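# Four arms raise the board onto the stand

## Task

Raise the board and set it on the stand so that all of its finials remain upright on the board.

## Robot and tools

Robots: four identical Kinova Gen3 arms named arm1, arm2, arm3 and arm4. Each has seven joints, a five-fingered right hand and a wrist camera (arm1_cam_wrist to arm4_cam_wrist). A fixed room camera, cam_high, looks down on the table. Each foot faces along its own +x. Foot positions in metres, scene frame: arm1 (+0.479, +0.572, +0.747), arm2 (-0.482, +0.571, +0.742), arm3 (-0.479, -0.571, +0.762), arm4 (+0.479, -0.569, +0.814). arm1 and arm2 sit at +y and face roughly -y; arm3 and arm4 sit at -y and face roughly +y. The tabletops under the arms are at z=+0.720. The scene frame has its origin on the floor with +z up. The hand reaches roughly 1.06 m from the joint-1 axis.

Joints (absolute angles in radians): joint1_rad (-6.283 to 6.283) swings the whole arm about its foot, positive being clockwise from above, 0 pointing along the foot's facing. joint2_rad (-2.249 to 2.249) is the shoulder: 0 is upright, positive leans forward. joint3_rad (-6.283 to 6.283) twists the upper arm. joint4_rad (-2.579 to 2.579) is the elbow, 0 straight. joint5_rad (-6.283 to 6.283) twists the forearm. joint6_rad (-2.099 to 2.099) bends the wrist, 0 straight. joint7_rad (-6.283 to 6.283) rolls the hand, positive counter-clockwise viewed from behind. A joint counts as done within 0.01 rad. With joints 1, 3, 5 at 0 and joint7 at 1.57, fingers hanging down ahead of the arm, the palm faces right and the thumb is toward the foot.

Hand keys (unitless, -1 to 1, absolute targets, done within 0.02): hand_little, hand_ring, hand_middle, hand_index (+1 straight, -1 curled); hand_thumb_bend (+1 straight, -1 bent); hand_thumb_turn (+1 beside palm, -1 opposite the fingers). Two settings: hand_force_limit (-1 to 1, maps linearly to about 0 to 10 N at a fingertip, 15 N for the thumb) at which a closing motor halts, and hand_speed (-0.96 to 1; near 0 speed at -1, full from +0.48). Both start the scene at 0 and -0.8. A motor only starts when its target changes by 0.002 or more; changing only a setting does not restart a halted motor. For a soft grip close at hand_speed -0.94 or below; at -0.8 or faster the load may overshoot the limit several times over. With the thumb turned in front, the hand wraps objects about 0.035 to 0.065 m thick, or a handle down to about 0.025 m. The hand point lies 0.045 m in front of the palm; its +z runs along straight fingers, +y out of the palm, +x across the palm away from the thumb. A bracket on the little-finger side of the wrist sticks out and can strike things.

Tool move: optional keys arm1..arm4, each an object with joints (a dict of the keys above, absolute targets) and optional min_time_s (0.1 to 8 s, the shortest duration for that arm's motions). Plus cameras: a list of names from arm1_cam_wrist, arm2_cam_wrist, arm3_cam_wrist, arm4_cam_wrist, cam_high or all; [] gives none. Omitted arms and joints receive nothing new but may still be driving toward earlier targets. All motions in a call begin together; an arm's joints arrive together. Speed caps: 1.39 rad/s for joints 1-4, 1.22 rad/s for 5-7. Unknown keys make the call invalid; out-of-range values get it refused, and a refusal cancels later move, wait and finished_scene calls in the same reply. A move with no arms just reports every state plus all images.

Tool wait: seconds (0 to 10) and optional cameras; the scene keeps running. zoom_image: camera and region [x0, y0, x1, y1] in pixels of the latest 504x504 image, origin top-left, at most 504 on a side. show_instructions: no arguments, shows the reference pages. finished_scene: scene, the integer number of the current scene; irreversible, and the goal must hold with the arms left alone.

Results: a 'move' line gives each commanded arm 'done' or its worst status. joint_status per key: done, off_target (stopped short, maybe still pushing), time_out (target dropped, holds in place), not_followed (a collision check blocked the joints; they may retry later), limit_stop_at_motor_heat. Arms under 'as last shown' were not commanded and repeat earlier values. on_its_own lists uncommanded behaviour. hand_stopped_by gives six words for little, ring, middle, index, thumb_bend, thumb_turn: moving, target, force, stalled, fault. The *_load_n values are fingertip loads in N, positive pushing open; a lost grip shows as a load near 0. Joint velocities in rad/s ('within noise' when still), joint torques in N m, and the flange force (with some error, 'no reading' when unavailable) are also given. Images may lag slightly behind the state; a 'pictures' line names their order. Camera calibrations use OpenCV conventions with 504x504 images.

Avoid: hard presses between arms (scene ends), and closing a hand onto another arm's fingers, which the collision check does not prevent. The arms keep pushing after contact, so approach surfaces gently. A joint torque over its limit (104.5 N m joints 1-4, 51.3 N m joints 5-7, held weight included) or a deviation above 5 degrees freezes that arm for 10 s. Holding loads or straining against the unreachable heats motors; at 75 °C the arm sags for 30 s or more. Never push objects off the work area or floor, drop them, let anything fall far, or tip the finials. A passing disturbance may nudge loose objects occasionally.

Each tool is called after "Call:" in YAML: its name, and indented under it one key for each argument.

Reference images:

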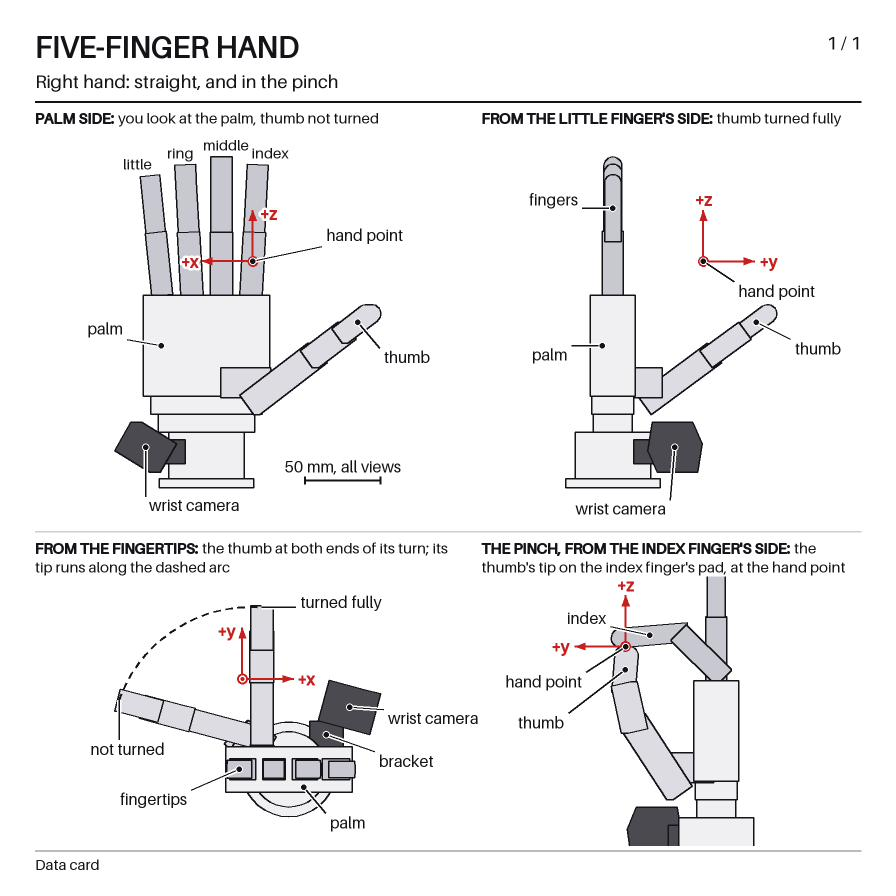

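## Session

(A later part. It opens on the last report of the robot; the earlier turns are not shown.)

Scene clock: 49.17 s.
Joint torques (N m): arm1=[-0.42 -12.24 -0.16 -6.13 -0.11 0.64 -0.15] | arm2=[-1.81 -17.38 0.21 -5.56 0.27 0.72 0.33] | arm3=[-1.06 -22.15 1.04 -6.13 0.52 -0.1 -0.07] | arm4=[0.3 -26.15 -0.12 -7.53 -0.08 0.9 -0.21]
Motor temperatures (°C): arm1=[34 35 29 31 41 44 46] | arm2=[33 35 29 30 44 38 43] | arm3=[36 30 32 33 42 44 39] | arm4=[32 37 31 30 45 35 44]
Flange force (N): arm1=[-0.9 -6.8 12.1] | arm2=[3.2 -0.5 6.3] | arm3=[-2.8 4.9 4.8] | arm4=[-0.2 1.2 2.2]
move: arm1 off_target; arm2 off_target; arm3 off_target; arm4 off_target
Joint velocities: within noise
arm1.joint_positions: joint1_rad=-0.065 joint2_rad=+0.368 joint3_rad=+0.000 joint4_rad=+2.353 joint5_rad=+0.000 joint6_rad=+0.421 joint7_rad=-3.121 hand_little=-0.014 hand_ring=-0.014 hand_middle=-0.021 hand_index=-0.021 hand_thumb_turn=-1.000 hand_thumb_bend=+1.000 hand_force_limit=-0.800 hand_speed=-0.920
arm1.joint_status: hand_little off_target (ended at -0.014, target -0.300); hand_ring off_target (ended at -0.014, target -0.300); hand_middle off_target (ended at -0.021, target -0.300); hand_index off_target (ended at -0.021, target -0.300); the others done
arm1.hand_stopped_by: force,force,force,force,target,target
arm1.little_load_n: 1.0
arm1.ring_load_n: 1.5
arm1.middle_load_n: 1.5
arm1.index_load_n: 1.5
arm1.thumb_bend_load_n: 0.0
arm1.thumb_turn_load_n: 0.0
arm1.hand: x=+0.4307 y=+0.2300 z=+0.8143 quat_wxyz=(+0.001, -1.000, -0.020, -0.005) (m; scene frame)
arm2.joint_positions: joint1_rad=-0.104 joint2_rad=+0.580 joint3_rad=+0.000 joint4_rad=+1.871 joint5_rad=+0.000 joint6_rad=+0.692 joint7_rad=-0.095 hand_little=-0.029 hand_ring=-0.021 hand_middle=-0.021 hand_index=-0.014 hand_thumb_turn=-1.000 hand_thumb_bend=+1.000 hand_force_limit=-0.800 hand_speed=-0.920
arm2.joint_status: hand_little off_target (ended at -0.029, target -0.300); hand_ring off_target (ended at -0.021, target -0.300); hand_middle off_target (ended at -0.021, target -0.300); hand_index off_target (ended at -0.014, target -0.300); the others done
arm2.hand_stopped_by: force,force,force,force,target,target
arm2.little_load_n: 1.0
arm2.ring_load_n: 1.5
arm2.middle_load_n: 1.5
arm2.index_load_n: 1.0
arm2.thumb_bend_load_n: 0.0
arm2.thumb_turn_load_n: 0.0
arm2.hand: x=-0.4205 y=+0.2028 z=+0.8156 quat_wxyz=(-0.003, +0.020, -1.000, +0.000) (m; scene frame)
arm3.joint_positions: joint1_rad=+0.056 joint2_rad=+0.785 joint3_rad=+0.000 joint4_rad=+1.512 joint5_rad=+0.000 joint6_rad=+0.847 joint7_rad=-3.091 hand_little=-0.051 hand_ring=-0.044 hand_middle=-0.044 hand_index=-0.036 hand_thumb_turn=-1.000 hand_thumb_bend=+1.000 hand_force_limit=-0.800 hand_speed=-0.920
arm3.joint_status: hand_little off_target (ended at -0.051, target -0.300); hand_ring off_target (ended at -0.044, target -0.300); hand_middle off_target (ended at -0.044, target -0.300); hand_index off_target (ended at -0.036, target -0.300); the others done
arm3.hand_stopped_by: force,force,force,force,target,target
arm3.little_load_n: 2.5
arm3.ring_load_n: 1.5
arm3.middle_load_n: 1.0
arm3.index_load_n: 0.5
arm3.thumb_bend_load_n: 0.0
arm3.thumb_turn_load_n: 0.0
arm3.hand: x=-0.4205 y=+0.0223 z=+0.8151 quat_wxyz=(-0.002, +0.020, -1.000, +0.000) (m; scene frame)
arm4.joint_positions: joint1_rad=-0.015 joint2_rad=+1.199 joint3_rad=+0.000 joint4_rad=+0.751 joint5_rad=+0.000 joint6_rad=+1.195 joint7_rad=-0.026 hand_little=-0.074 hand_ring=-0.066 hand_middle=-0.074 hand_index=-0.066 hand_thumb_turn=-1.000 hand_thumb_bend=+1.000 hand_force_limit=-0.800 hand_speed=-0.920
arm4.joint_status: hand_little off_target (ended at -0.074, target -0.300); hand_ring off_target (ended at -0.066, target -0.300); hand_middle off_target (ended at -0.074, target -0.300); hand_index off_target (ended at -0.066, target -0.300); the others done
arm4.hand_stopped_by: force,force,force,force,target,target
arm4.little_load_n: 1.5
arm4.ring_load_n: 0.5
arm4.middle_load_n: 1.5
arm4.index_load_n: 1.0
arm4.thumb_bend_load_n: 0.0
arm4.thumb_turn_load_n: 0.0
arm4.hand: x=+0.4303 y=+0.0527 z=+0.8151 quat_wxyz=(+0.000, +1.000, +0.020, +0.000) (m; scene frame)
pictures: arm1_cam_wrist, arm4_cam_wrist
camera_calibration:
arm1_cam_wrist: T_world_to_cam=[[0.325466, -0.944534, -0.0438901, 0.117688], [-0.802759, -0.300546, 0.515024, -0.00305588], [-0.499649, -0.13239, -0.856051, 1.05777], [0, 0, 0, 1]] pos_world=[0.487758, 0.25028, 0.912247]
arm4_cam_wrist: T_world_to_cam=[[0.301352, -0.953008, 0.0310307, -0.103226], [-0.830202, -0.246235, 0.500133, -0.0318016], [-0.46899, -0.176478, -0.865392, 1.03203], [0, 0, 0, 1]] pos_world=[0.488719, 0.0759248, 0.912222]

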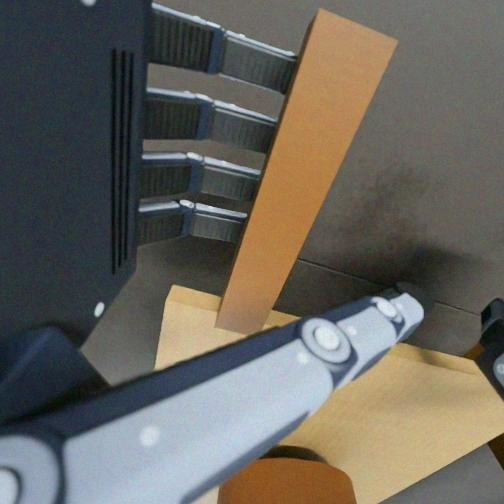

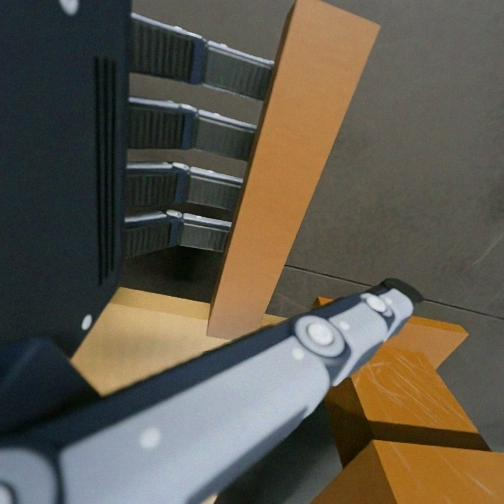

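Call:
move:
  arm1: {"joints":{"hand_speed":-0.85,"hand_thumb_bend":-0.2,"hand_force_limit":-0.7}}
  arm2: {"joints":{"hand_speed":-0.85,"hand_thumb_bend":-0.2,"hand_force_limit":-0.7}}
  arm3: {"joints":{"hand_speed":-0.85,"hand_thumb_bend":-0.2,"hand_force_limit":-0.7}}
  arm4: {"joints":{"hand_speed":-0.85,"hand_thumb_bend":-0.2,"hand_force_limit":-0.7}}
  cameras: ["all"]

Scene clock: 54.60 s.
Joint torques (N m): arm1=[-0.38 -11.97 -0.18 -5.79 -0.14 0.67 -0.17] | arm2=[-1.8 -17.06 0.22 -5.7 0.19 0.51 0.28] | arm3=[-1.05 -21.63 1.01 -5.83 0.44 -0.03 -0.13] | arm4=[0.33 -25.95 -0.09 -8.12 -0.07 0.16 -0.25]
Motor temperatures (°C): arm1=[34 35 29 31 41 44 46] | arm2=[33 35 29 30 44 38 43] | arm3=[36 30 32 33 42 44 39] | arm4=[32 37 31 30 45 35 44]
Flange force (N): arm1=[-0.9 -6.2 11.0] | arm2=[3.3 0.1 5.2] | arm3=[-2.9 5.0 3.9] | arm4=[-0.2 3.0 1.0]
move: arm1 off_target; arm2 off_target; arm3 off_target; arm4 off_target
Joint velocities: within noise
arm1.joint_positions: joint1_rad=-0.065 joint2_rad=+0.368 joint3_rad=+0.000 joint4_rad=+2.353 joint5_rad=+0.000 joint6_rad=+0.421 joint7_rad=-3.121 hand_little=-0.014 hand_ring=-0.014 hand_middle=-0.021 hand_index=-0.021 hand_thumb_turn=-1.000 hand_thumb_bend=+0.371 hand_force_limit=-0.700 hand_speed=-0.850
arm1.joint_status: hand_thumb_bend off_target (ended at +0.371, target -0.200); the others done
arm1.hand_stopped_by: force,force,force,force,force,target
arm1.little_load_n: 1.5
arm1.ring_load_n: 1.0
arm1.middle_load_n: 1.5
arm1.index_load_n: 1.5
arm1.thumb_bend_load_n: 2.0
arm1.thumb_turn_load_n: 0.0
arm1.hand: x=+0.4307 y=+0.2300 z=+0.8143 quat_wxyz=(+0.001, -1.000, -0.020, -0.005) (m; scene frame)
arm2.joint_positions: joint1_rad=-0.104 joint2_rad=+0.580 joint3_rad=+0.000 joint4_rad=+1.871 joint5_rad=+0.000 joint6_rad=+0.692 joint7_rad=-0.095 hand_little=-0.029 hand_ring=-0.021 hand_middle=-0.021 hand_index=-0.014 hand_thumb_turn=-1.000 hand_thumb_bend=+0.422 hand_force_limit=-0.700 hand_speed=-0.850
arm2.joint_status: hand_thumb_bend off_target (ended at +0.422, target -0.200); the others done
arm2.hand_stopped_by: force,force,force,force,force,target
arm2.little_load_n: 1.0
arm2.ring_load_n: 1.5
arm2.middle_load_n: 1.5
arm2.index_load_n: 1.0
arm2.thumb_bend_load_n: 3.0
arm2.thumb_turn_load_n: 0.0
arm2.hand: x=-0.4205 y=+0.2028 z=+0.8156 quat_wxyz=(-0.003, +0.020, -1.000, +0.000) (m; scene frame)
arm3.joint_positions: joint1_rad=+0.056 joint2_rad=+0.785 joint3_rad=+0.000 joint4_rad=+1.512 joint5_rad=+0.000 joint6_rad=+0.847 joint7_rad=-3.091 hand_little=-0.051 hand_ring=-0.044 hand_middle=-0.044 hand_index=-0.036 hand_thumb_turn=-1.000 hand_thumb_bend=+0.436 hand_force_limit=-0.700 hand_speed=-0.850
arm3.joint_status: hand_thumb_bend off_target (ended at +0.436, target -0.200); the others done
arm3.hand_stopped_by: force,force,force,force,force,target
arm3.little_load_n: 2.5
arm3.ring_load_n: 1.5
arm3.middle_load_n: 1.0
arm3.index_load_n: 0.5
arm3.thumb_bend_load_n: 3.0
arm3.thumb_turn_load_n: 0.5
arm3.hand: x=-0.4205 y=+0.0223 z=+0.8151 quat_wxyz=(-0.002, +0.020, -1.000, +0.000) (m; scene frame)
arm4.joint_positions: joint1_rad=-0.015 joint2_rad=+1.199 joint3_rad=+0.000 joint4_rad=+0.751 joint5_rad=+0.000 joint6_rad=+1.195 joint7_rad=-0.026 hand_little=-0.074 hand_ring=-0.066 hand_middle=-0.074 hand_index=-0.066 hand_thumb_turn=-1.000 hand_thumb_bend=+0.371 hand_force_limit=-0.700 hand_speed=-0.850
arm4.joint_status: hand_thumb_bend off_target (ended at +0.371, target -0.200); the others done
arm4.hand_stopped_by: force,force,force,force,force,target
arm4.little_load_n: 1.5
arm4.ring_load_n: 0.0
arm4.middle_load_n: 1.5
arm4.index_load_n: 1.0
arm4.thumb_bend_load_n: 3.5
arm4.thumb_turn_load_n: 0.5
arm4.hand: x=+0.4303 y=+0.0527 z=+0.8151 quat_wxyz=(+0.000, +1.000, +0.020, +0.000) (m; scene frame)
pictures: arm1_cam_wrist, arm2_cam_wrist, arm3_cam_wrist, arm4_cam_wrist, cam_high
camera_calibration:
arm1_cam_wrist: T_world_to_cam=[[0.325466, -0.944534, -0.0438901, 0.117688], [-0.802759, -0.300546, 0.515024, -0.00305588], [-0.499649, -0.13239, -0.856051, 1.05777], [0, 0, 0, 1]] pos_world=[0.487758, 0.25028, 0.912247]
arm2_cam_wrist: T_world_to_cam=[[-0.308782, 0.950972, 0.0174977, -0.332904], [0.801642, 0.250306, 0.542879, -0.16281], [0.511883, 0.181658, -0.839628, 0.974042], [0, 0, 0, 1]] pos_world=[-0.470875, 0.180392, 0.912044]
arm3_cam_wrist: T_world_to_cam=[[-0.337523, 0.941308, -0.00409936, -0.155211], [0.78558, 0.284077, 0.549694, -0.13357], [0.518597, 0.182314, -0.835356, 1.01227], [0, 0, 0, 1]] pos_world=[-0.472418, -0.000506202, 0.918394]
arm4_cam_wrist: T_world_to_cam=[[0.301307, -0.953025, 0.0309484, -0.103128], [-0.830214, -0.246238, 0.500112, -0.0317762], [-0.468998, -0.176381, -0.865408, 1.03204], [0, 0, 0, 1]] pos_world=[0.488719, 0.0759249, 0.912222]

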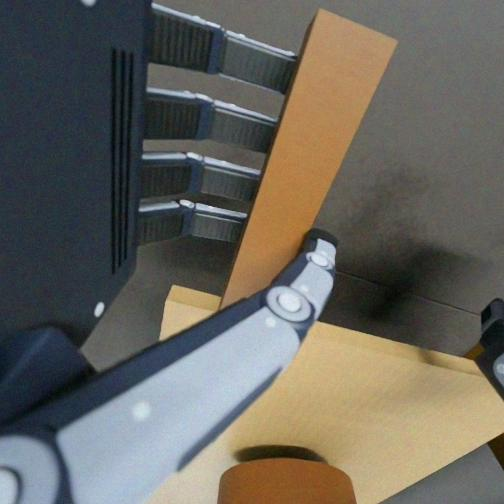

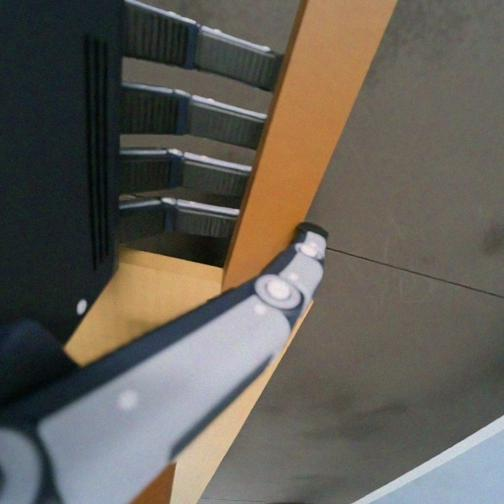

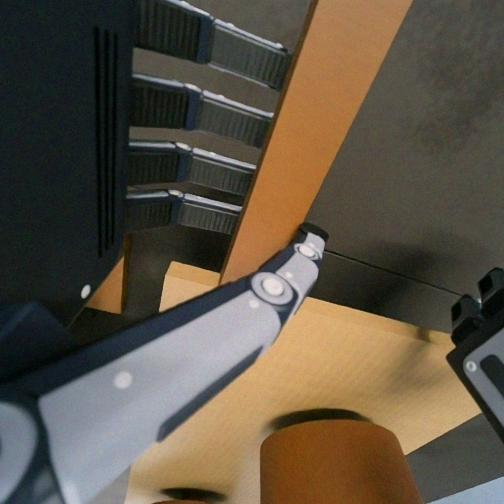

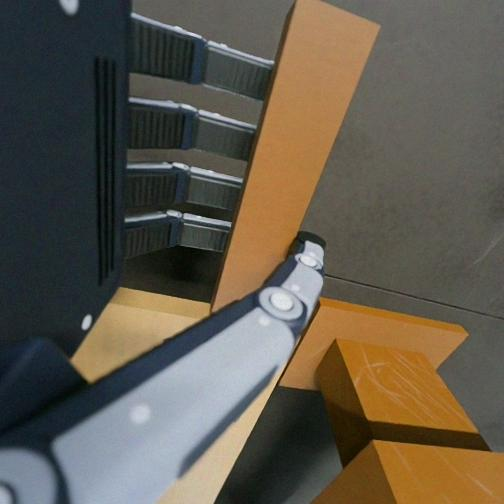

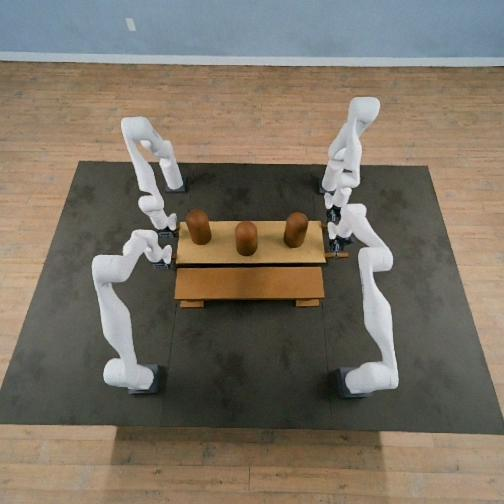

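Call:
move:
  arm1: {"joints":{"joint1_rad":-0.0655,"joint2_rad":0.3379,"joint4_rad":2.3412,"joint6_rad":0.4625,"joint7_rad":-3.1214},"min_time_s":2}
  arm2: {"joints":{"joint2_rad":0.5613,"joint4_rad":1.8623,"joint6_rad":0.7204},"min_time_s":2}
  arm3: {"joints":{"joint2_rad":0.7691,"joint4_rad":1.5046,"joint6_rad":0.8694},"min_time_s":2}
  arm4: {"joints":{"joint2_rad":1.1865,"joint4_rad":0.7461,"joint6_rad":1.2118},"min_time_s":2}
  cameras: ["all"]

Scene clock: 63.00 s.
Joint torques (N m): arm1=[-0.28 -12.88 0 -6.74 -0.03 0.62 -0.21] | arm2=[-1.57 -17.81 0.47 -5.23 0.35 1.34 0.3] | arm3=[-0.98 -24.95 1.07 -7.09 0.45 0.08 -0.13] | arm4=[1.01 -28.97 0.58 -8.82 0.27 1.15 -0.17]
Motor temperatures (°C): arm1=[34 35 29 31 41 44 46] | arm2=[32 35 29 30 44 38 43] | arm3=[36 30 32 33 42 44 39] | arm4=[32 38 31 30 45 35 44]
Flange force (N): arm1=[-0.7 -5.9 15.0] | arm2=[2.6 -2.1 8.5] | arm3=[-2.9 6.4 10.2] | arm4=[-1.3 2.2 6.9]
move: arm1 done; arm2 done; arm3 done; arm4 done
Joint velocities: within noise
arm1.joint_positions: joint1_rad=-0.065 joint2_rad=+0.338 joint3_rad=+0.000 joint4_rad=+2.341 joint5_rad=+0.000 joint6_rad=+0.463 joint7_rad=-3.121 hand_little=-0.014 hand_ring=-0.014 hand_middle=-0.021 hand_index=-0.021 hand_thumb_turn=-1.000 hand_thumb_bend=+0.371 hand_force_limit=-0.700 hand_speed=-0.850
arm1.joint_status: all done
arm1.hand_stopped_by: force,force,force,force,force,target
arm1.little_load_n: 2.0
arm1.ring_load_n: 2.0
arm1.middle_load_n: 2.5
arm1.index_load_n: 2.0
arm1.thumb_bend_load_n: 2.0
arm1.thumb_turn_load_n: 0.0
arm1.hand: x=+0.4307 y=+0.2300 z=+0.8243 quat_wxyz=(+0.001, -1.000, -0.020, -0.005) (m; scene frame)
arm2.joint_positions: joint1_rad=-0.104 joint2_rad=+0.561 joint3_rad=+0.000 joint4_rad=+1.862 joint5_rad=+0.000 joint6_rad=+0.720 joint7_rad=-0.095 hand_little=-0.029 hand_ring=-0.021 hand_middle=-0.021 hand_index=-0.014 hand_thumb_turn=-1.000 hand_thumb_bend=+0.422 hand_force_limit=-0.700 hand_speed=-0.850
arm2.joint_status: all done
arm2.hand_stopped_by: force,force,force,force,force,target
arm2.little_load_n: 1.5
arm2.ring_load_n: 2.0
arm2.middle_load_n: 3.0
arm2.index_load_n: 1.5
arm2.thumb_bend_load_n: 2.5
arm2.thumb_turn_load_n: 0.0
arm2.hand: x=-0.4206 y=+0.2028 z=+0.8256 quat_wxyz=(-0.003, +0.020, -1.000, +0.000) (m; scene frame)
arm3.joint_positions: joint1_rad=+0.056 joint2_rad=+0.769 joint3_rad=+0.000 joint4_rad=+1.505 joint5_rad=+0.000 joint6_rad=+0.869 joint7_rad=-3.091 hand_little=-0.051 hand_ring=-0.043 hand_middle=-0.044 hand_index=-0.036 hand_thumb_turn=-1.000 hand_thumb_bend=+0.436 hand_force_limit=-0.700 hand_speed=-0.850
arm3.joint_status: all done
arm3.hand_stopped_by: force,force,force,force,force,target
arm3.little_load_n: 3.5
arm3.ring_load_n: 3.0
arm3.middle_load_n: 2.5
arm3.index_load_n: 1.5
arm3.thumb_bend_load_n: 2.5
arm3.thumb_turn_load_n: 0.0
arm3.hand: x=-0.4206 y=+0.0223 z=+0.8251 quat_wxyz=(-0.002, +0.020, -1.000, +0.000) (m; scene frame)
arm4.joint_positions: joint1_rad=-0.015 joint2_rad=+1.186 joint3_rad=+0.000 joint4_rad=+0.746 joint5_rad=+0.000 joint6_rad=+1.212 joint7_rad=-0.026 hand_little=-0.074 hand_ring=-0.066 hand_middle=-0.074 hand_index=-0.066 hand_thumb_turn=-1.000 hand_thumb_bend=+0.371 hand_force_limit=-0.700 hand_speed=-0.850
arm4.joint_status: all done
arm4.hand_stopped_by: force,force,force,force,force,target
arm4.little_load_n: 2.5
arm4.ring_load_n: 1.0
arm4.middle_load_n: 3.5
arm4.index_load_n: 2.0
arm4.thumb_bend_load_n: 2.0
arm4.thumb_turn_load_n: 0.5
arm4.hand: x=+0.4303 y=+0.0527 z=+0.8251 quat_wxyz=(+0.000, +1.000, +0.020, +0.000) (m; scene frame)
pictures: arm1_cam_wrist, arm2_cam_wrist, arm3_cam_wrist, arm4_cam_wrist, cam_high
camera_calibration:
arm1_cam_wrist: T_world_to_cam=[[0.325318, -0.944585, -0.043904, 0.118225], [-0.802815, -0.300429, 0.515005, -0.00819001], [-0.499656, -0.132293, -0.856062, 1.06632], [0, 0, 0, 1]] pos_world=[0.487758, 0.25028, 0.922247]
arm2_cam_wrist: T_world_to_cam=[[-0.308706, 0.950996, 0.017549, -0.333189], [0.801671, 0.250215, 0.542877, -0.168231], [0.511883, 0.181658, -0.839629, 0.98242], [0, 0, 0, 1]] pos_world=[-0.470876, 0.180491, 0.922044]
arm3_cam_wrist: T_world_to_cam=[[-0.337523, 0.941308, -0.00409936, -0.15517], [0.78558, 0.284077, 0.549694, -0.139067], [0.518597, 0.182314, -0.835356, 1.02063], [0, 0, 0, 1]] pos_world=[-0.472418, -0.000506202, 0.928394]
arm4_cam_wrist: T_world_to_cam=[[0.301386, -0.953001, 0.0309004, -0.103463], [-0.830185, -0.24633, 0.500114, -0.0367036], [-0.468998, -0.17638, -0.865408, 1.04075], [0, 0, 0, 1]] pos_world=[0.488819, 0.0759251, 0.922223]

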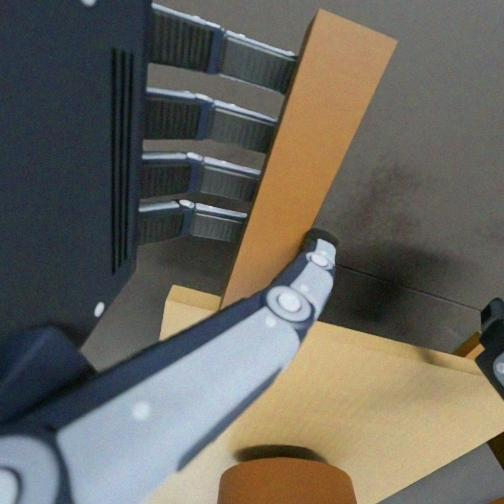

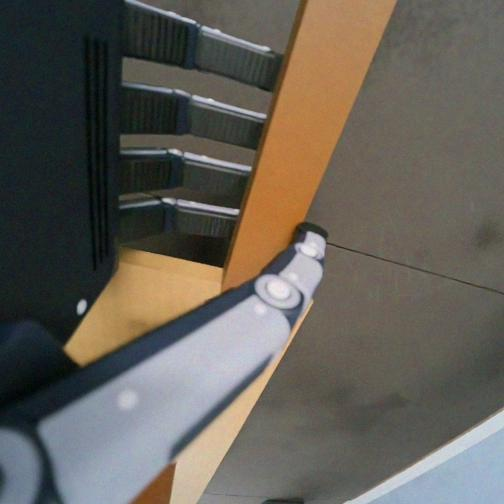

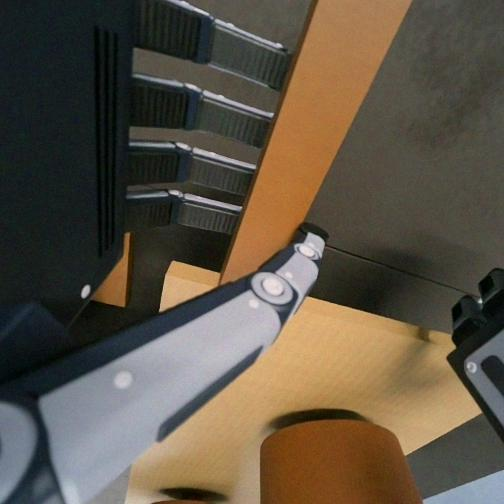

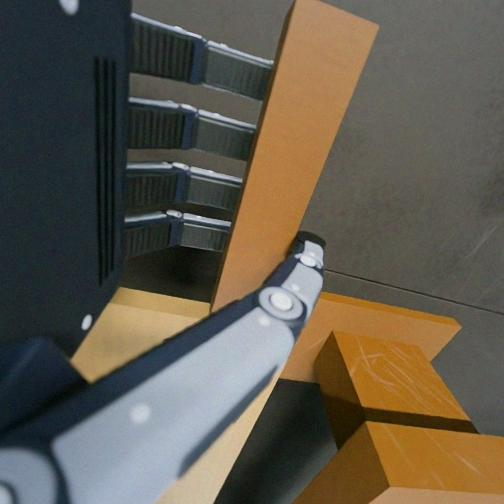

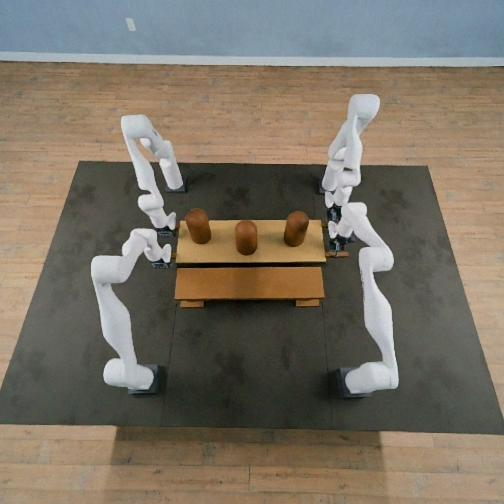

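Call:
move:
  arm1: {"joints":{"joint1_rad":-0.0669,"joint2_rad":0.2274,"joint4_rad":2.2857,"joint6_rad":0.6285,"joint7_rad":-3.1228},"min_time_s":2}
  arm2: {"joints":{"joint1_rad":-0.1046,"joint2_rad":0.4911,"joint4_rad":1.8183,"joint6_rad":0.8345,"joint7_rad":-0.0956},"min_time_s":2}
  arm3: {"joints":{"joint1_rad":0.0567,"joint2_rad":0.7110,"joint4_rad":1.4681,"joint6_rad":0.9639,"joint7_rad":-3.0903},"min_time_s":2}
  arm4: {"joints":{"joint1_rad":-0.0147,"joint2_rad":1.1416,"joint4_rad":0.7150,"joint6_rad":1.2878,"joint7_rad":-0.0257},"min_time_s":2}
  cameras: ["cam_high"]

Call:
move:
  arm1: {"joints":{"joint1_rad":-0.0685,"joint2_rad":0.1240,"joint4_rad":2.2082,"joint6_rad":0.8094,"joint7_rad":-3.1244},"min_time_s":2}
  arm2: {"joints":{"joint1_rad":-0.1053,"joint2_rad":0.4230,"joint4_rad":1.7545,"joint6_rad":0.9664,"joint7_rad":-0.0963},"min_time_s":2}
  arm3: {"joints":{"joint1_rad":0.0571,"joint2_rad":0.6546,"joint4_rad":1.4124,"joint6_rad":1.0761,"joint7_rad":-3.0899},"min_time_s":2}
  arm4: {"joints":{"joint1_rad":-0.0147,"joint2_rad":1.1025,"joint4_rad":0.6553,"joint6_rad":1.3866,"joint7_rad":-0.0257},"min_time_s":2}
  cameras: ["all"]

Scene clock: 74.23 s.
Joint torques (N m): arm1=[-0.03 -12.37 0.26 -9.61 0.17 -0.05 -0.24] | arm2=[-1.77 -17.71 0.18 -7 0.17 0.9 0.29] | arm3=[-1.53 -24.72 0.55 -8.31 0.26 -0.28 -0.06] | arm4=[1.82 -29.64 1.13 -10.09 0.7 0.45 -0.13]
Motor temperatures (°C): arm1=[34 35 29 31 41 44 46] | arm2=[32 36 29 30 44 38 43] | arm3=[36 31 32 33 42 44 39] | arm4=[32 40 31 30 45 35 44]
Flange force (N): arm1=[0.1 -7.6 15.7] | arm2=[3.0 -0.5 8.9] | arm3=[-3.7 5.1 9.5] | arm4=[-2.6 4.5 7.5]
move: arm1 done; arm2 done; arm3 done; arm4 done
Joint velocities: within noise
arm1.joint_positions: joint1_rad=-0.067 joint2_rad=+0.227 joint3_rad=+0.000 joint4_rad=+2.286 joint5_rad=+0.000 joint6_rad=+0.628 joint7_rad=-3.123 hand_little=-0.014 hand_ring=-0.014 hand_middle=-0.021 hand_index=-0.021 hand_thumb_turn=-1.000 hand_thumb_bend=+0.371 hand_force_limit=-0.700 hand_speed=-0.850
arm1.joint_status: all done
arm1.hand_stopped_by: force,force,force,force,force,target
arm1.little_load_n: 1.5
arm1.ring_load_n: 2.0
arm1.middle_load_n: 2.0
arm1.index_load_n: 2.0
arm1.thumb_bend_load_n: 1.5
arm1.thumb_turn_load_n: 0.0
arm1.hand: x=+0.4308 y=+0.2299 z=+0.8643 quat_wxyz=(+0.001, -1.000, -0.020, -0.005) (m; scene frame)
arm2.joint_positions: joint1_rad=-0.105 joint2_rad=+0.491 joint3_rad=+0.000 joint4_rad=+1.818 joint5_rad=+0.000 joint6_rad=+0.835 joint7_rad=-0.096 hand_little=-0.029 hand_ring=-0.021 hand_middle=-0.021 hand_index=-0.014 hand_thumb_turn=-1.000 hand_thumb_bend=+0.422 hand_force_limit=-0.700 hand_speed=-0.850
arm2.joint_status: all done
arm2.hand_stopped_by: force,force,force,force,force,target
arm2.little_load_n: 2.0
arm2.ring_load_n: 2.5
arm2.middle_load_n: 3.0
arm2.index_load_n: 2.0
arm2.thumb_bend_load_n: 2.0
arm2.thumb_turn_load_n: 0.0
arm2.hand: x=-0.4205 y=+0.2028 z=+0.8655 quat_wxyz=(-0.003, +0.020, -1.000, +0.000) (m; scene frame)
arm3.joint_positions: joint1_rad=+0.057 joint2_rad=+0.711 joint3_rad=+0.000 joint4_rad=+1.468 joint5_rad=+0.000 joint6_rad=+0.964 joint7_rad=-3.090 hand_little=-0.051 hand_ring=-0.043 hand_middle=-0.044 hand_index=-0.036 hand_thumb_turn=-1.000 hand_thumb_bend=+0.436 hand_force_limit=-0.700 hand_speed=-0.850
arm3.joint_status: all done
arm3.hand_stopped_by: force,force,force,force,force,target
arm3.little_load_n: 3.5
arm3.ring_load_n: 2.5
arm3.middle_load_n: 2.5
arm3.index_load_n: 1.5
arm3.thumb_bend_load_n: 2.5
arm3.thumb_turn_load_n: 0.5
arm3.hand: x=-0.4205 y=+0.0223 z=+0.8651 quat_wxyz=(-0.002, +0.020, -1.000, -0.001) (m; scene frame)
arm4.joint_positions: joint1_rad=-0.015 joint2_rad=+1.142 joint3_rad=+0.000 joint4_rad=+0.715 joint5_rad=+0.000 joint6_rad=+1.288 joint7_rad=-0.026 hand_little=-0.074 hand_ring=-0.066 hand_middle=-0.074 hand_index=-0.066 hand_thumb_turn=-1.000 hand_thumb_bend=+0.371 hand_force_limit=-0.700 hand_speed=-0.850
arm4.joint_status: all done
arm4.hand_stopped_by: force,force,force,force,force,target
arm4.little_load_n: 2.5
arm4.ring_load_n: 1.0
arm4.middle_load_n: 3.5
arm4.index_load_n: 2.0
arm4.thumb_bend_load_n: 2.5
arm4.thumb_turn_load_n: 0.5
arm4.hand: x=+0.4304 y=+0.0527 z=+0.8651 quat_wxyz=(+0.000, +1.000, +0.020, +0.000) (m; scene frame)
pictures: cam_high

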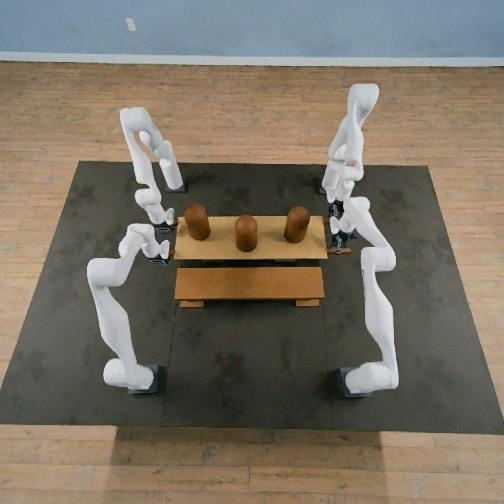

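Scene clock: 76.53 s.
Joint torques (N m): arm1=[-0.32 -11.26 -0.19 -10.82 0.12 0.08 -0.19] | arm2=[-1.57 -17.51 0.41 -8.24 0.36 0.8 0.31] | arm3=[-1.56 -24.09 0.42 -8.97 0.23 -0.35 -0.07] | arm4=[1.59 -29.81 0.93 -10.46 0.62 0.6 -0.15]
Motor temperatures (°C): arm1=[34 35 29 31 41 44 46] | arm2=[32 36 29 30 44 38 43] | arm3=[36 32 32 33 42 44 39] | arm4=[32 41 31 30 45 35 44]
Flange force (N): arm1=[-0.9 -6.7 15.8] | arm2=[2.3 0.0 9.5] | arm3=[-3.6 4.7 8.6] | arm4=[-2.2 5.4 8.6]
move: arm1 done; arm2 done; arm3 done; arm4 done
Joint velocities: within noise
arm1.joint_positions: joint1_rad=-0.068 joint2_rad=+0.124 joint3_rad=+0.000 joint4_rad=+2.208 joint5_rad=+0.000 joint6_rad=+0.809 joint7_rad=-3.124 hand_little=-0.014 hand_ring=-0.014 hand_middle=-0.021 hand_index=-0.021 hand_thumb_turn=-1.000 hand_thumb_bend=+0.370 hand_force_limit=-0.700 hand_speed=-0.850
arm1.joint_status: all done
arm1.hand_stopped_by: force,force,force,force,force,target
arm1.little_load_n: 1.5
arm1.ring_load_n: 1.5
arm1.middle_load_n: 2.0
arm1.index_load_n: 2.0
arm1.thumb_bend_load_n: 0.0
arm1.thumb_turn_load_n: 0.0
arm1.hand: x=+0.4308 y=+0.2299 z=+0.9093 quat_wxyz=(+0.001, -1.000, -0.020, -0.005) (m; scene frame)
arm2.joint_positions: joint1_rad=-0.105 joint2_rad=+0.423 joint3_rad=+0.000 joint4_rad=+1.754 joint5_rad=+0.000 joint6_rad=+0.966 joint7_rad=-0.096 hand_little=-0.029 hand_ring=-0.021 hand_middle=-0.021 hand_index=-0.014 hand_thumb_turn=-1.000 hand_thumb_bend=+0.422 hand_force_limit=-0.700 hand_speed=-0.850
arm2.joint_status: all done
arm2.hand_stopped_by: force,force,force,force,force,target
arm2.little_load_n: 2.0
arm2.ring_load_n: 2.5
arm2.middle_load_n: 3.0
arm2.index_load_n: 2.0
arm2.thumb_bend_load_n: 2.0
arm2.thumb_turn_load_n: 0.0
arm2.hand: x=-0.4205 y=+0.2028 z=+0.9106 quat_wxyz=(-0.003, +0.020, -1.000, +0.000) (m; scene frame)
arm3.joint_positions: joint1_rad=+0.057 joint2_rad=+0.655 joint3_rad=+0.000 joint4_rad=+1.412 joint5_rad=+0.000 joint6_rad=+1.076 joint7_rad=-3.090 hand_little=-0.051 hand_ring=-0.043 hand_middle=-0.044 hand_index=-0.036 hand_thumb_turn=-1.000 hand_thumb_bend=+0.436 hand_force_limit=-0.700 hand_speed=-0.850
arm3.joint_status: all done
arm3.hand_stopped_by: force,force,force,force,force,target
arm3.little_load_n: 3.5
arm3.ring_load_n: 2.5
arm3.middle_load_n: 2.5
arm3.index_load_n: 1.5
arm3.thumb_bend_load_n: 2.5
arm3.thumb_turn_load_n: 0.5
arm3.hand: x=-0.4205 y=+0.0222 z=+0.9101 quat_wxyz=(-0.002, +0.020, -1.000, +0.000) (m; scene frame)
arm4.joint_positions: joint1_rad=-0.015 joint2_rad=+1.102 joint3_rad=+0.000 joint4_rad=+0.655 joint5_rad=+0.000 joint6_rad=+1.387 joint7_rad=-0.026 hand_little=-0.074 hand_ring=-0.066 hand_middle=-0.074 hand_index=-0.066 hand_thumb_turn=-1.000 hand_thumb_bend=+0.371 hand_force_limit=-0.700 hand_speed=-0.850
arm4.joint_status: all done
arm4.hand_stopped_by: force,force,force,force,force,target
arm4.little_load_n: 3.0
arm4.ring_load_n: 1.5
arm4.middle_load_n: 3.5
arm4.index_load_n: 2.0
arm4.thumb_bend_load_n: 2.5
arm4.thumb_turn_load_n: 0.5
arm4.hand: x=+0.4304 y=+0.0527 z=+0.9101 quat_wxyz=(+0.000, +1.000, +0.020, +0.000) (m; scene frame)
pictures: arm1_cam_wrist, arm2_cam_wrist, arm3_cam_wrist, arm4_cam_wrist, cam_high
camera_calibration:
arm1_cam_wrist: T_world_to_cam=[[0.325366, -0.944572, -0.0438238, 0.121722], [-0.8028, -0.300426, 0.51503, -0.051949], [-0.499649, -0.132392, -0.856051, 1.13913], [0, 0, 0, 1]] pos_world=[0.487858, 0.25018, 1.00725]
arm2_cam_wrist: T_world_to_cam=[[-0.308734, 0.950989, 0.0174176, -0.334435], [0.801654, 0.250311, 0.542858, -0.214437], [0.511892, 0.181562, -0.839644, 1.05379], [0, 0, 0, 1]] pos_world=[-0.470776, 0.180391, 1.00704]
arm3_cam_wrist: T_world_to_cam=[[-0.337523, 0.941308, -0.00409936, -0.154693], [0.78558, 0.284077, 0.549694, -0.185841], [0.518597, 0.182314, -0.835356, 1.0916], [0, 0, 0, 1]] pos_world=[-0.472318, -0.000606202, 1.01339]
arm4_cam_wrist: T_world_to_cam=[[0.301341, -0.953018, 0.030818, -0.105983], [-0.830197, -0.246333, 0.500093, -0.0791858], [-0.469006, -0.176283, -0.865423, 1.11432], [0, 0, 0, 1]] pos_world=[0.488819, 0.0759252, 1.00722]

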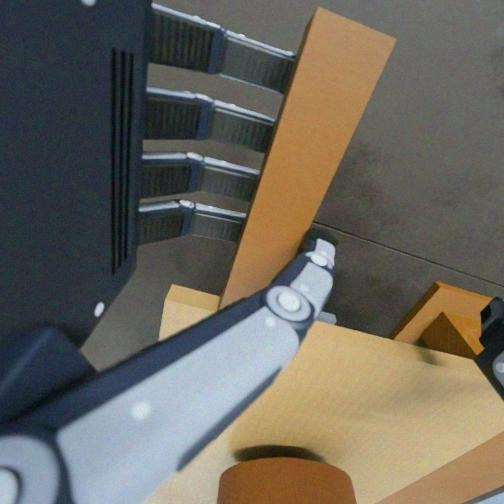

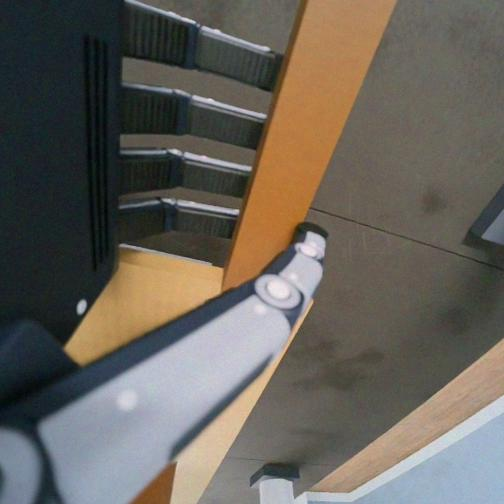

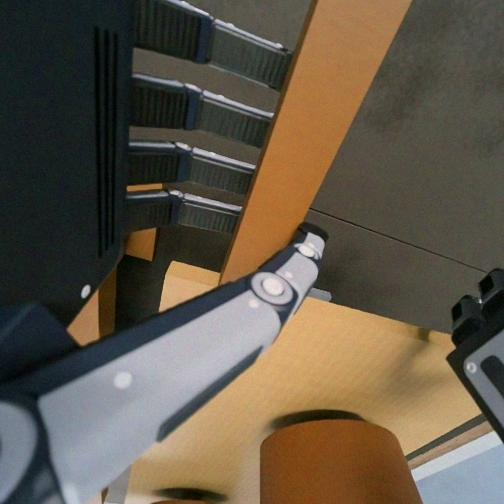

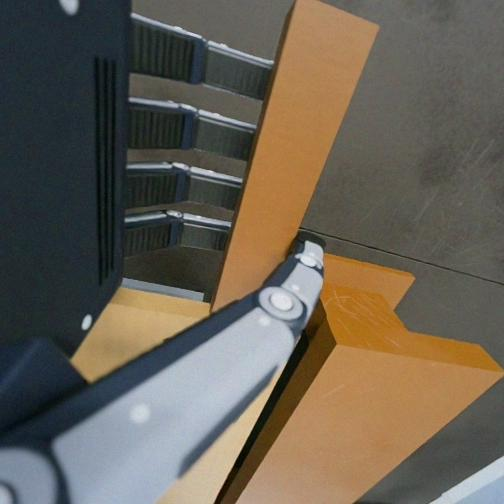

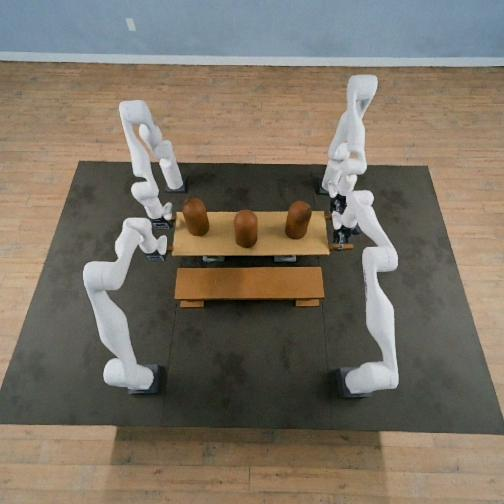

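Call:
zoom_image:
  camera: "arm4_cam_wrist"
  region: [300, 240, 504, 444]

Call:
zoom_image:
  camera: "arm1_cam_wrist"
  region: [350, 250, 504, 404]

Call:
zoom_image:
  camera: "cam_high"
  region: [150, 190, 350, 320]

Scaled by 2.471 from the camera's 504x504 image, which has a finer 720x720 frame.

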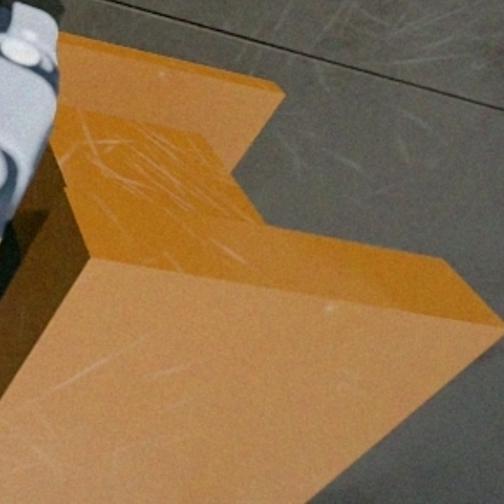

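Scaled by 3.273 from the camera's 504x504 image, which has a finer 720x720 frame.

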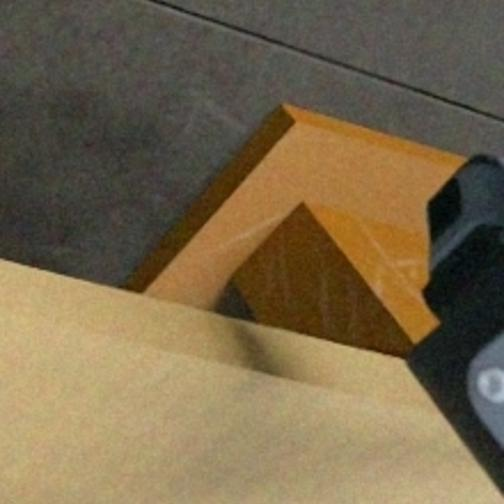

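Scaled by 2.520 from the camera's 504x504 image, which has a finer 720x720 frame.

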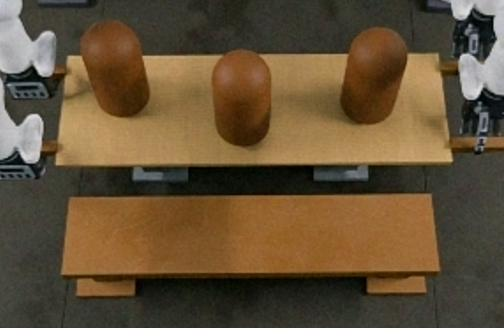

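Call:
move:
  arm1: {"joints":{"joint1_rad":-0.0642,"joint2_rad":0.2529,"joint4_rad":2.0352,"joint6_rad":0.8535,"joint7_rad":-3.1201},"min_time_s":2.5}
  arm2: {"joints":{"joint1_rad":-0.0881,"joint2_rad":0.5492,"joint4_rad":1.5356,"joint6_rad":1.0591,"joint7_rad":-0.0791},"min_time_s":2.5}
  arm3: {"joints":{"joint1_rad":0.0586,"joint2_rad":0.5278,"joint4_rad":1.6497,"joint6_rad":0.9655,"joint7_rad":-3.0884},"min_time_s":2.5}
  arm4: {"joints":{"joint1_rad":-0.0213,"joint2_rad":0.9147,"joint4_rad":1.0652,"joint6_rad":1.1645,"joint7_rad":-0.0323},"min_time_s":2.5}
  cameras: ["all"]

Scene clock: 84.57 s.
Joint torques (N m): arm1=[-0.29 -14.13 -0.18 -9.58 0.03 1.01 -0.14] | arm2=[-1.07 -19.92 0.94 -6.87 0.77 2.07 0.43] | arm3=[-0.89 -20.86 1.06 -6.83 0.56 0.6 -0.11] | arm4=[1.47 -26.22 0.94 -8.15 0.56 1.69 -0.16]
Motor temperatures (°C): arm1=[34 36 29 32 41 44 46] | arm2=[32 36 29 30 43 38 43] | arm3=[36 32 32 33 42 44 39] | arm4=[32 42 31 30 45 35 44]
Flange force (N): arm1=[-0.7 -4.6 15.0] | arm2=[0.8 -3.4 9.2] | arm3=[-3.0 7.6 8.9] | arm4=[-2.1 -0.5 8.2]
move: arm1 done; arm2 done; arm3 done; arm4 done
Joint velocities: within noise
arm1.joint_positions: joint1_rad=-0.064 joint2_rad=+0.253 joint3_rad=+0.000 joint4_rad=+2.035 joint5_rad=+0.000 joint6_rad=+0.854 joint7_rad=-3.120 hand_little=-0.014 hand_ring=-0.014 hand_middle=-0.021 hand_index=-0.021 hand_thumb_turn=-1.000 hand_thumb_bend=+0.370 hand_force_limit=-0.700 hand_speed=-0.850
arm1.joint_status: all done
arm1.hand_stopped_by: force,force,force,force,force,target
arm1.little_load_n: 1.0
arm1.ring_load_n: 1.5
arm1.middle_load_n: 2.0
arm1.index_load_n: 2.0
arm1.thumb_bend_load_n: 0.0
arm1.thumb_turn_load_n: 0.0
arm1.hand: x=+0.4307 y=+0.1674 z=+0.9093 quat_wxyz=(+0.001, -1.000, -0.020, -0.005) (m; scene frame)
arm2.joint_positions: joint1_rad=-0.088 joint2_rad=+0.549 joint3_rad=+0.000 joint4_rad=+1.536 joint5_rad=+0.000 joint6_rad=+1.059 joint7_rad=-0.079 hand_little=-0.029 hand_ring=-0.021 hand_middle=-0.021 hand_index=-0.014 hand_thumb_turn=-1.000 hand_thumb_bend=+0.423 hand_force_limit=-0.700 hand_speed=-0.850
arm2.joint_status: all done
arm2.hand_stopped_by: force,force,force,force,force,target
arm2.little_load_n: 1.5
arm2.ring_load_n: 2.5
arm2.middle_load_n: 3.5
arm2.index_load_n: 2.5
arm2.thumb_bend_load_n: 3.0
arm2.thumb_turn_load_n: 0.0
arm2.hand: x=-0.4204 y=+0.1403 z=+0.9106 quat_wxyz=(-0.003, +0.020, -1.000, +0.000) (m; scene frame)
arm3.joint_positions: joint1_rad=+0.059 joint2_rad=+0.528 joint3_rad=+0.000 joint4_rad=+1.650 joint5_rad=+0.000 joint6_rad=+0.965 joint7_rad=-3.088 hand_little=-0.051 hand_ring=-0.043 hand_middle=-0.044 hand_index=-0.036 hand_thumb_turn=-1.000 hand_thumb_bend=+0.436 hand_force_limit=-0.700 hand_speed=-0.850
arm3.joint_status: all done
arm3.hand_stopped_by: force,force,force,force,force,target
arm3.little_load_n: 3.5
arm3.ring_load_n: 2.5
arm3.middle_load_n: 2.5
arm3.index_load_n: 1.5
arm3.thumb_bend_load_n: 2.5
arm3.thumb_turn_load_n: 0.5
arm3.hand: x=-0.4205 y=-0.0402 z=+0.9101 quat_wxyz=(-0.002, +0.020, -1.000, -0.001) (m; scene frame)
arm4.joint_positions: joint1_rad=-0.021 joint2_rad=+0.915 joint3_rad=+0.000 joint4_rad=+1.065 joint5_rad=+0.000 joint6_rad=+1.165 joint7_rad=-0.032 hand_little=-0.074 hand_ring=-0.066 hand_middle=-0.073 hand_index=-0.066 hand_thumb_turn=-1.000 hand_thumb_bend=+0.372 hand_force_limit=-0.700 hand_speed=-0.850
arm4.joint_status: all done
arm4.hand_stopped_by: force,force,force,force,force,target
arm4.little_load_n: 3.0
arm4.ring_load_n: 2.0
arm4.middle_load_n: 4.0
arm4.index_load_n: 2.5
arm4.thumb_bend_load_n: 4.0
arm4.thumb_turn_load_n: 1.0
arm4.hand: x=+0.4304 y=-0.0098 z=+0.9101 quat_wxyz=(+0.000, +1.000, +0.020, +0.000) (m; scene frame)
pictures: arm1_cam_wrist, arm2_cam_wrist, arm3_cam_wrist, arm4_cam_wrist, cam_high
camera_calibration:
arm1_cam_wrist: T_world_to_cam=[[0.325393, -0.944557, -0.0439539, 0.0628337], [-0.802785, -0.300519, 0.515, -0.0707658], [-0.499656, -0.132292, -0.856063, 1.13081], [0, 0, 0, 1]] pos_world=[0.487758, 0.18768, 1.00725]
arm2_cam_wrist: T_world_to_cam=[[-0.308734, 0.950989, 0.0174176, -0.275093], [0.801654, 0.250311, 0.542858, -0.198818], [0.511892, 0.181562, -0.839644, 1.06512], [0, 0, 0, 1]] pos_world=[-0.470776, 0.117991, 1.00704]
arm3_cam_wrist: T_world_to_cam=[[-0.337498, 0.941318, -0.00396794, -0.0960757], [0.785597, 0.283983, 0.549719, -0.168137], [0.518587, 0.182412, -0.83534, 1.10296], [0, 0, 0, 1]] pos_world=[-0.472318, -0.063007, 1.01339]
arm4_cam_wrist: T_world_to_cam=[[0.301307, -0.953025, 0.0309484, -0.165692], [-0.830214, -0.246238, 0.500112, -0.0945107], [-0.468998, -0.176381, -0.865408, 1.10333], [0, 0, 0, 1]] pos_world=[0.488919, 0.0134249, 1.00722]

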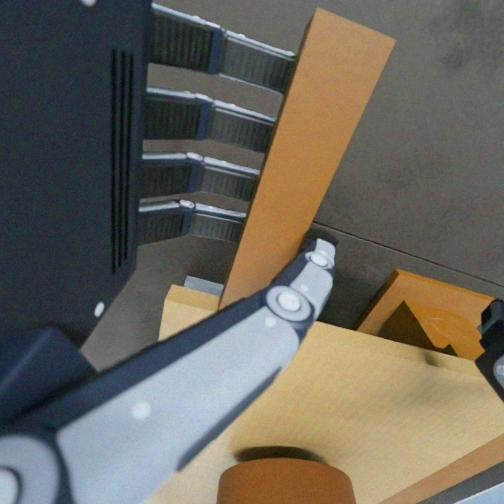

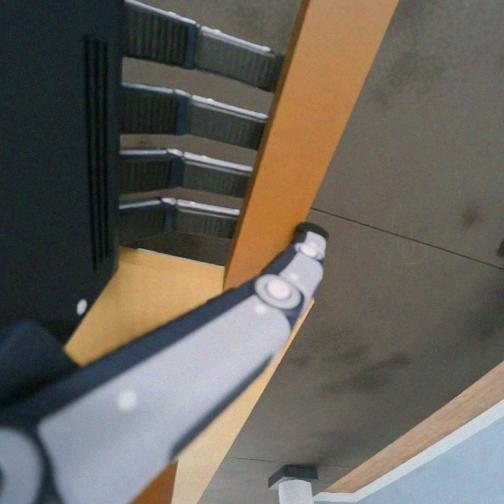

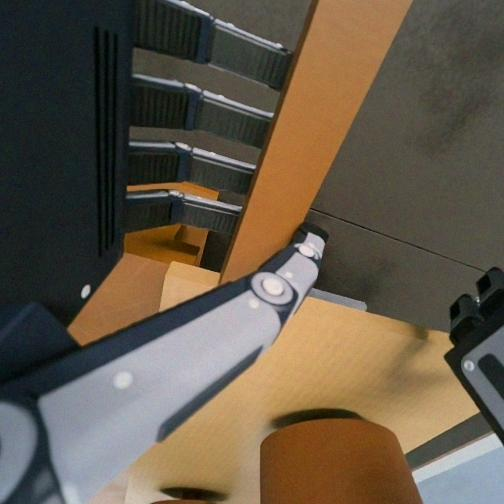

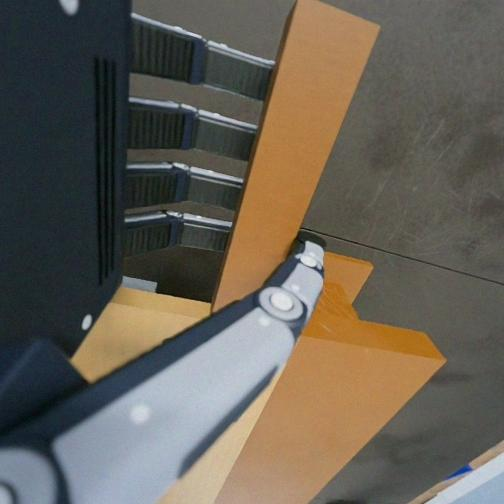

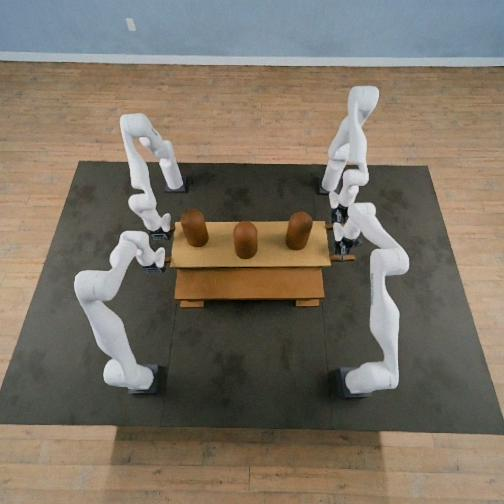

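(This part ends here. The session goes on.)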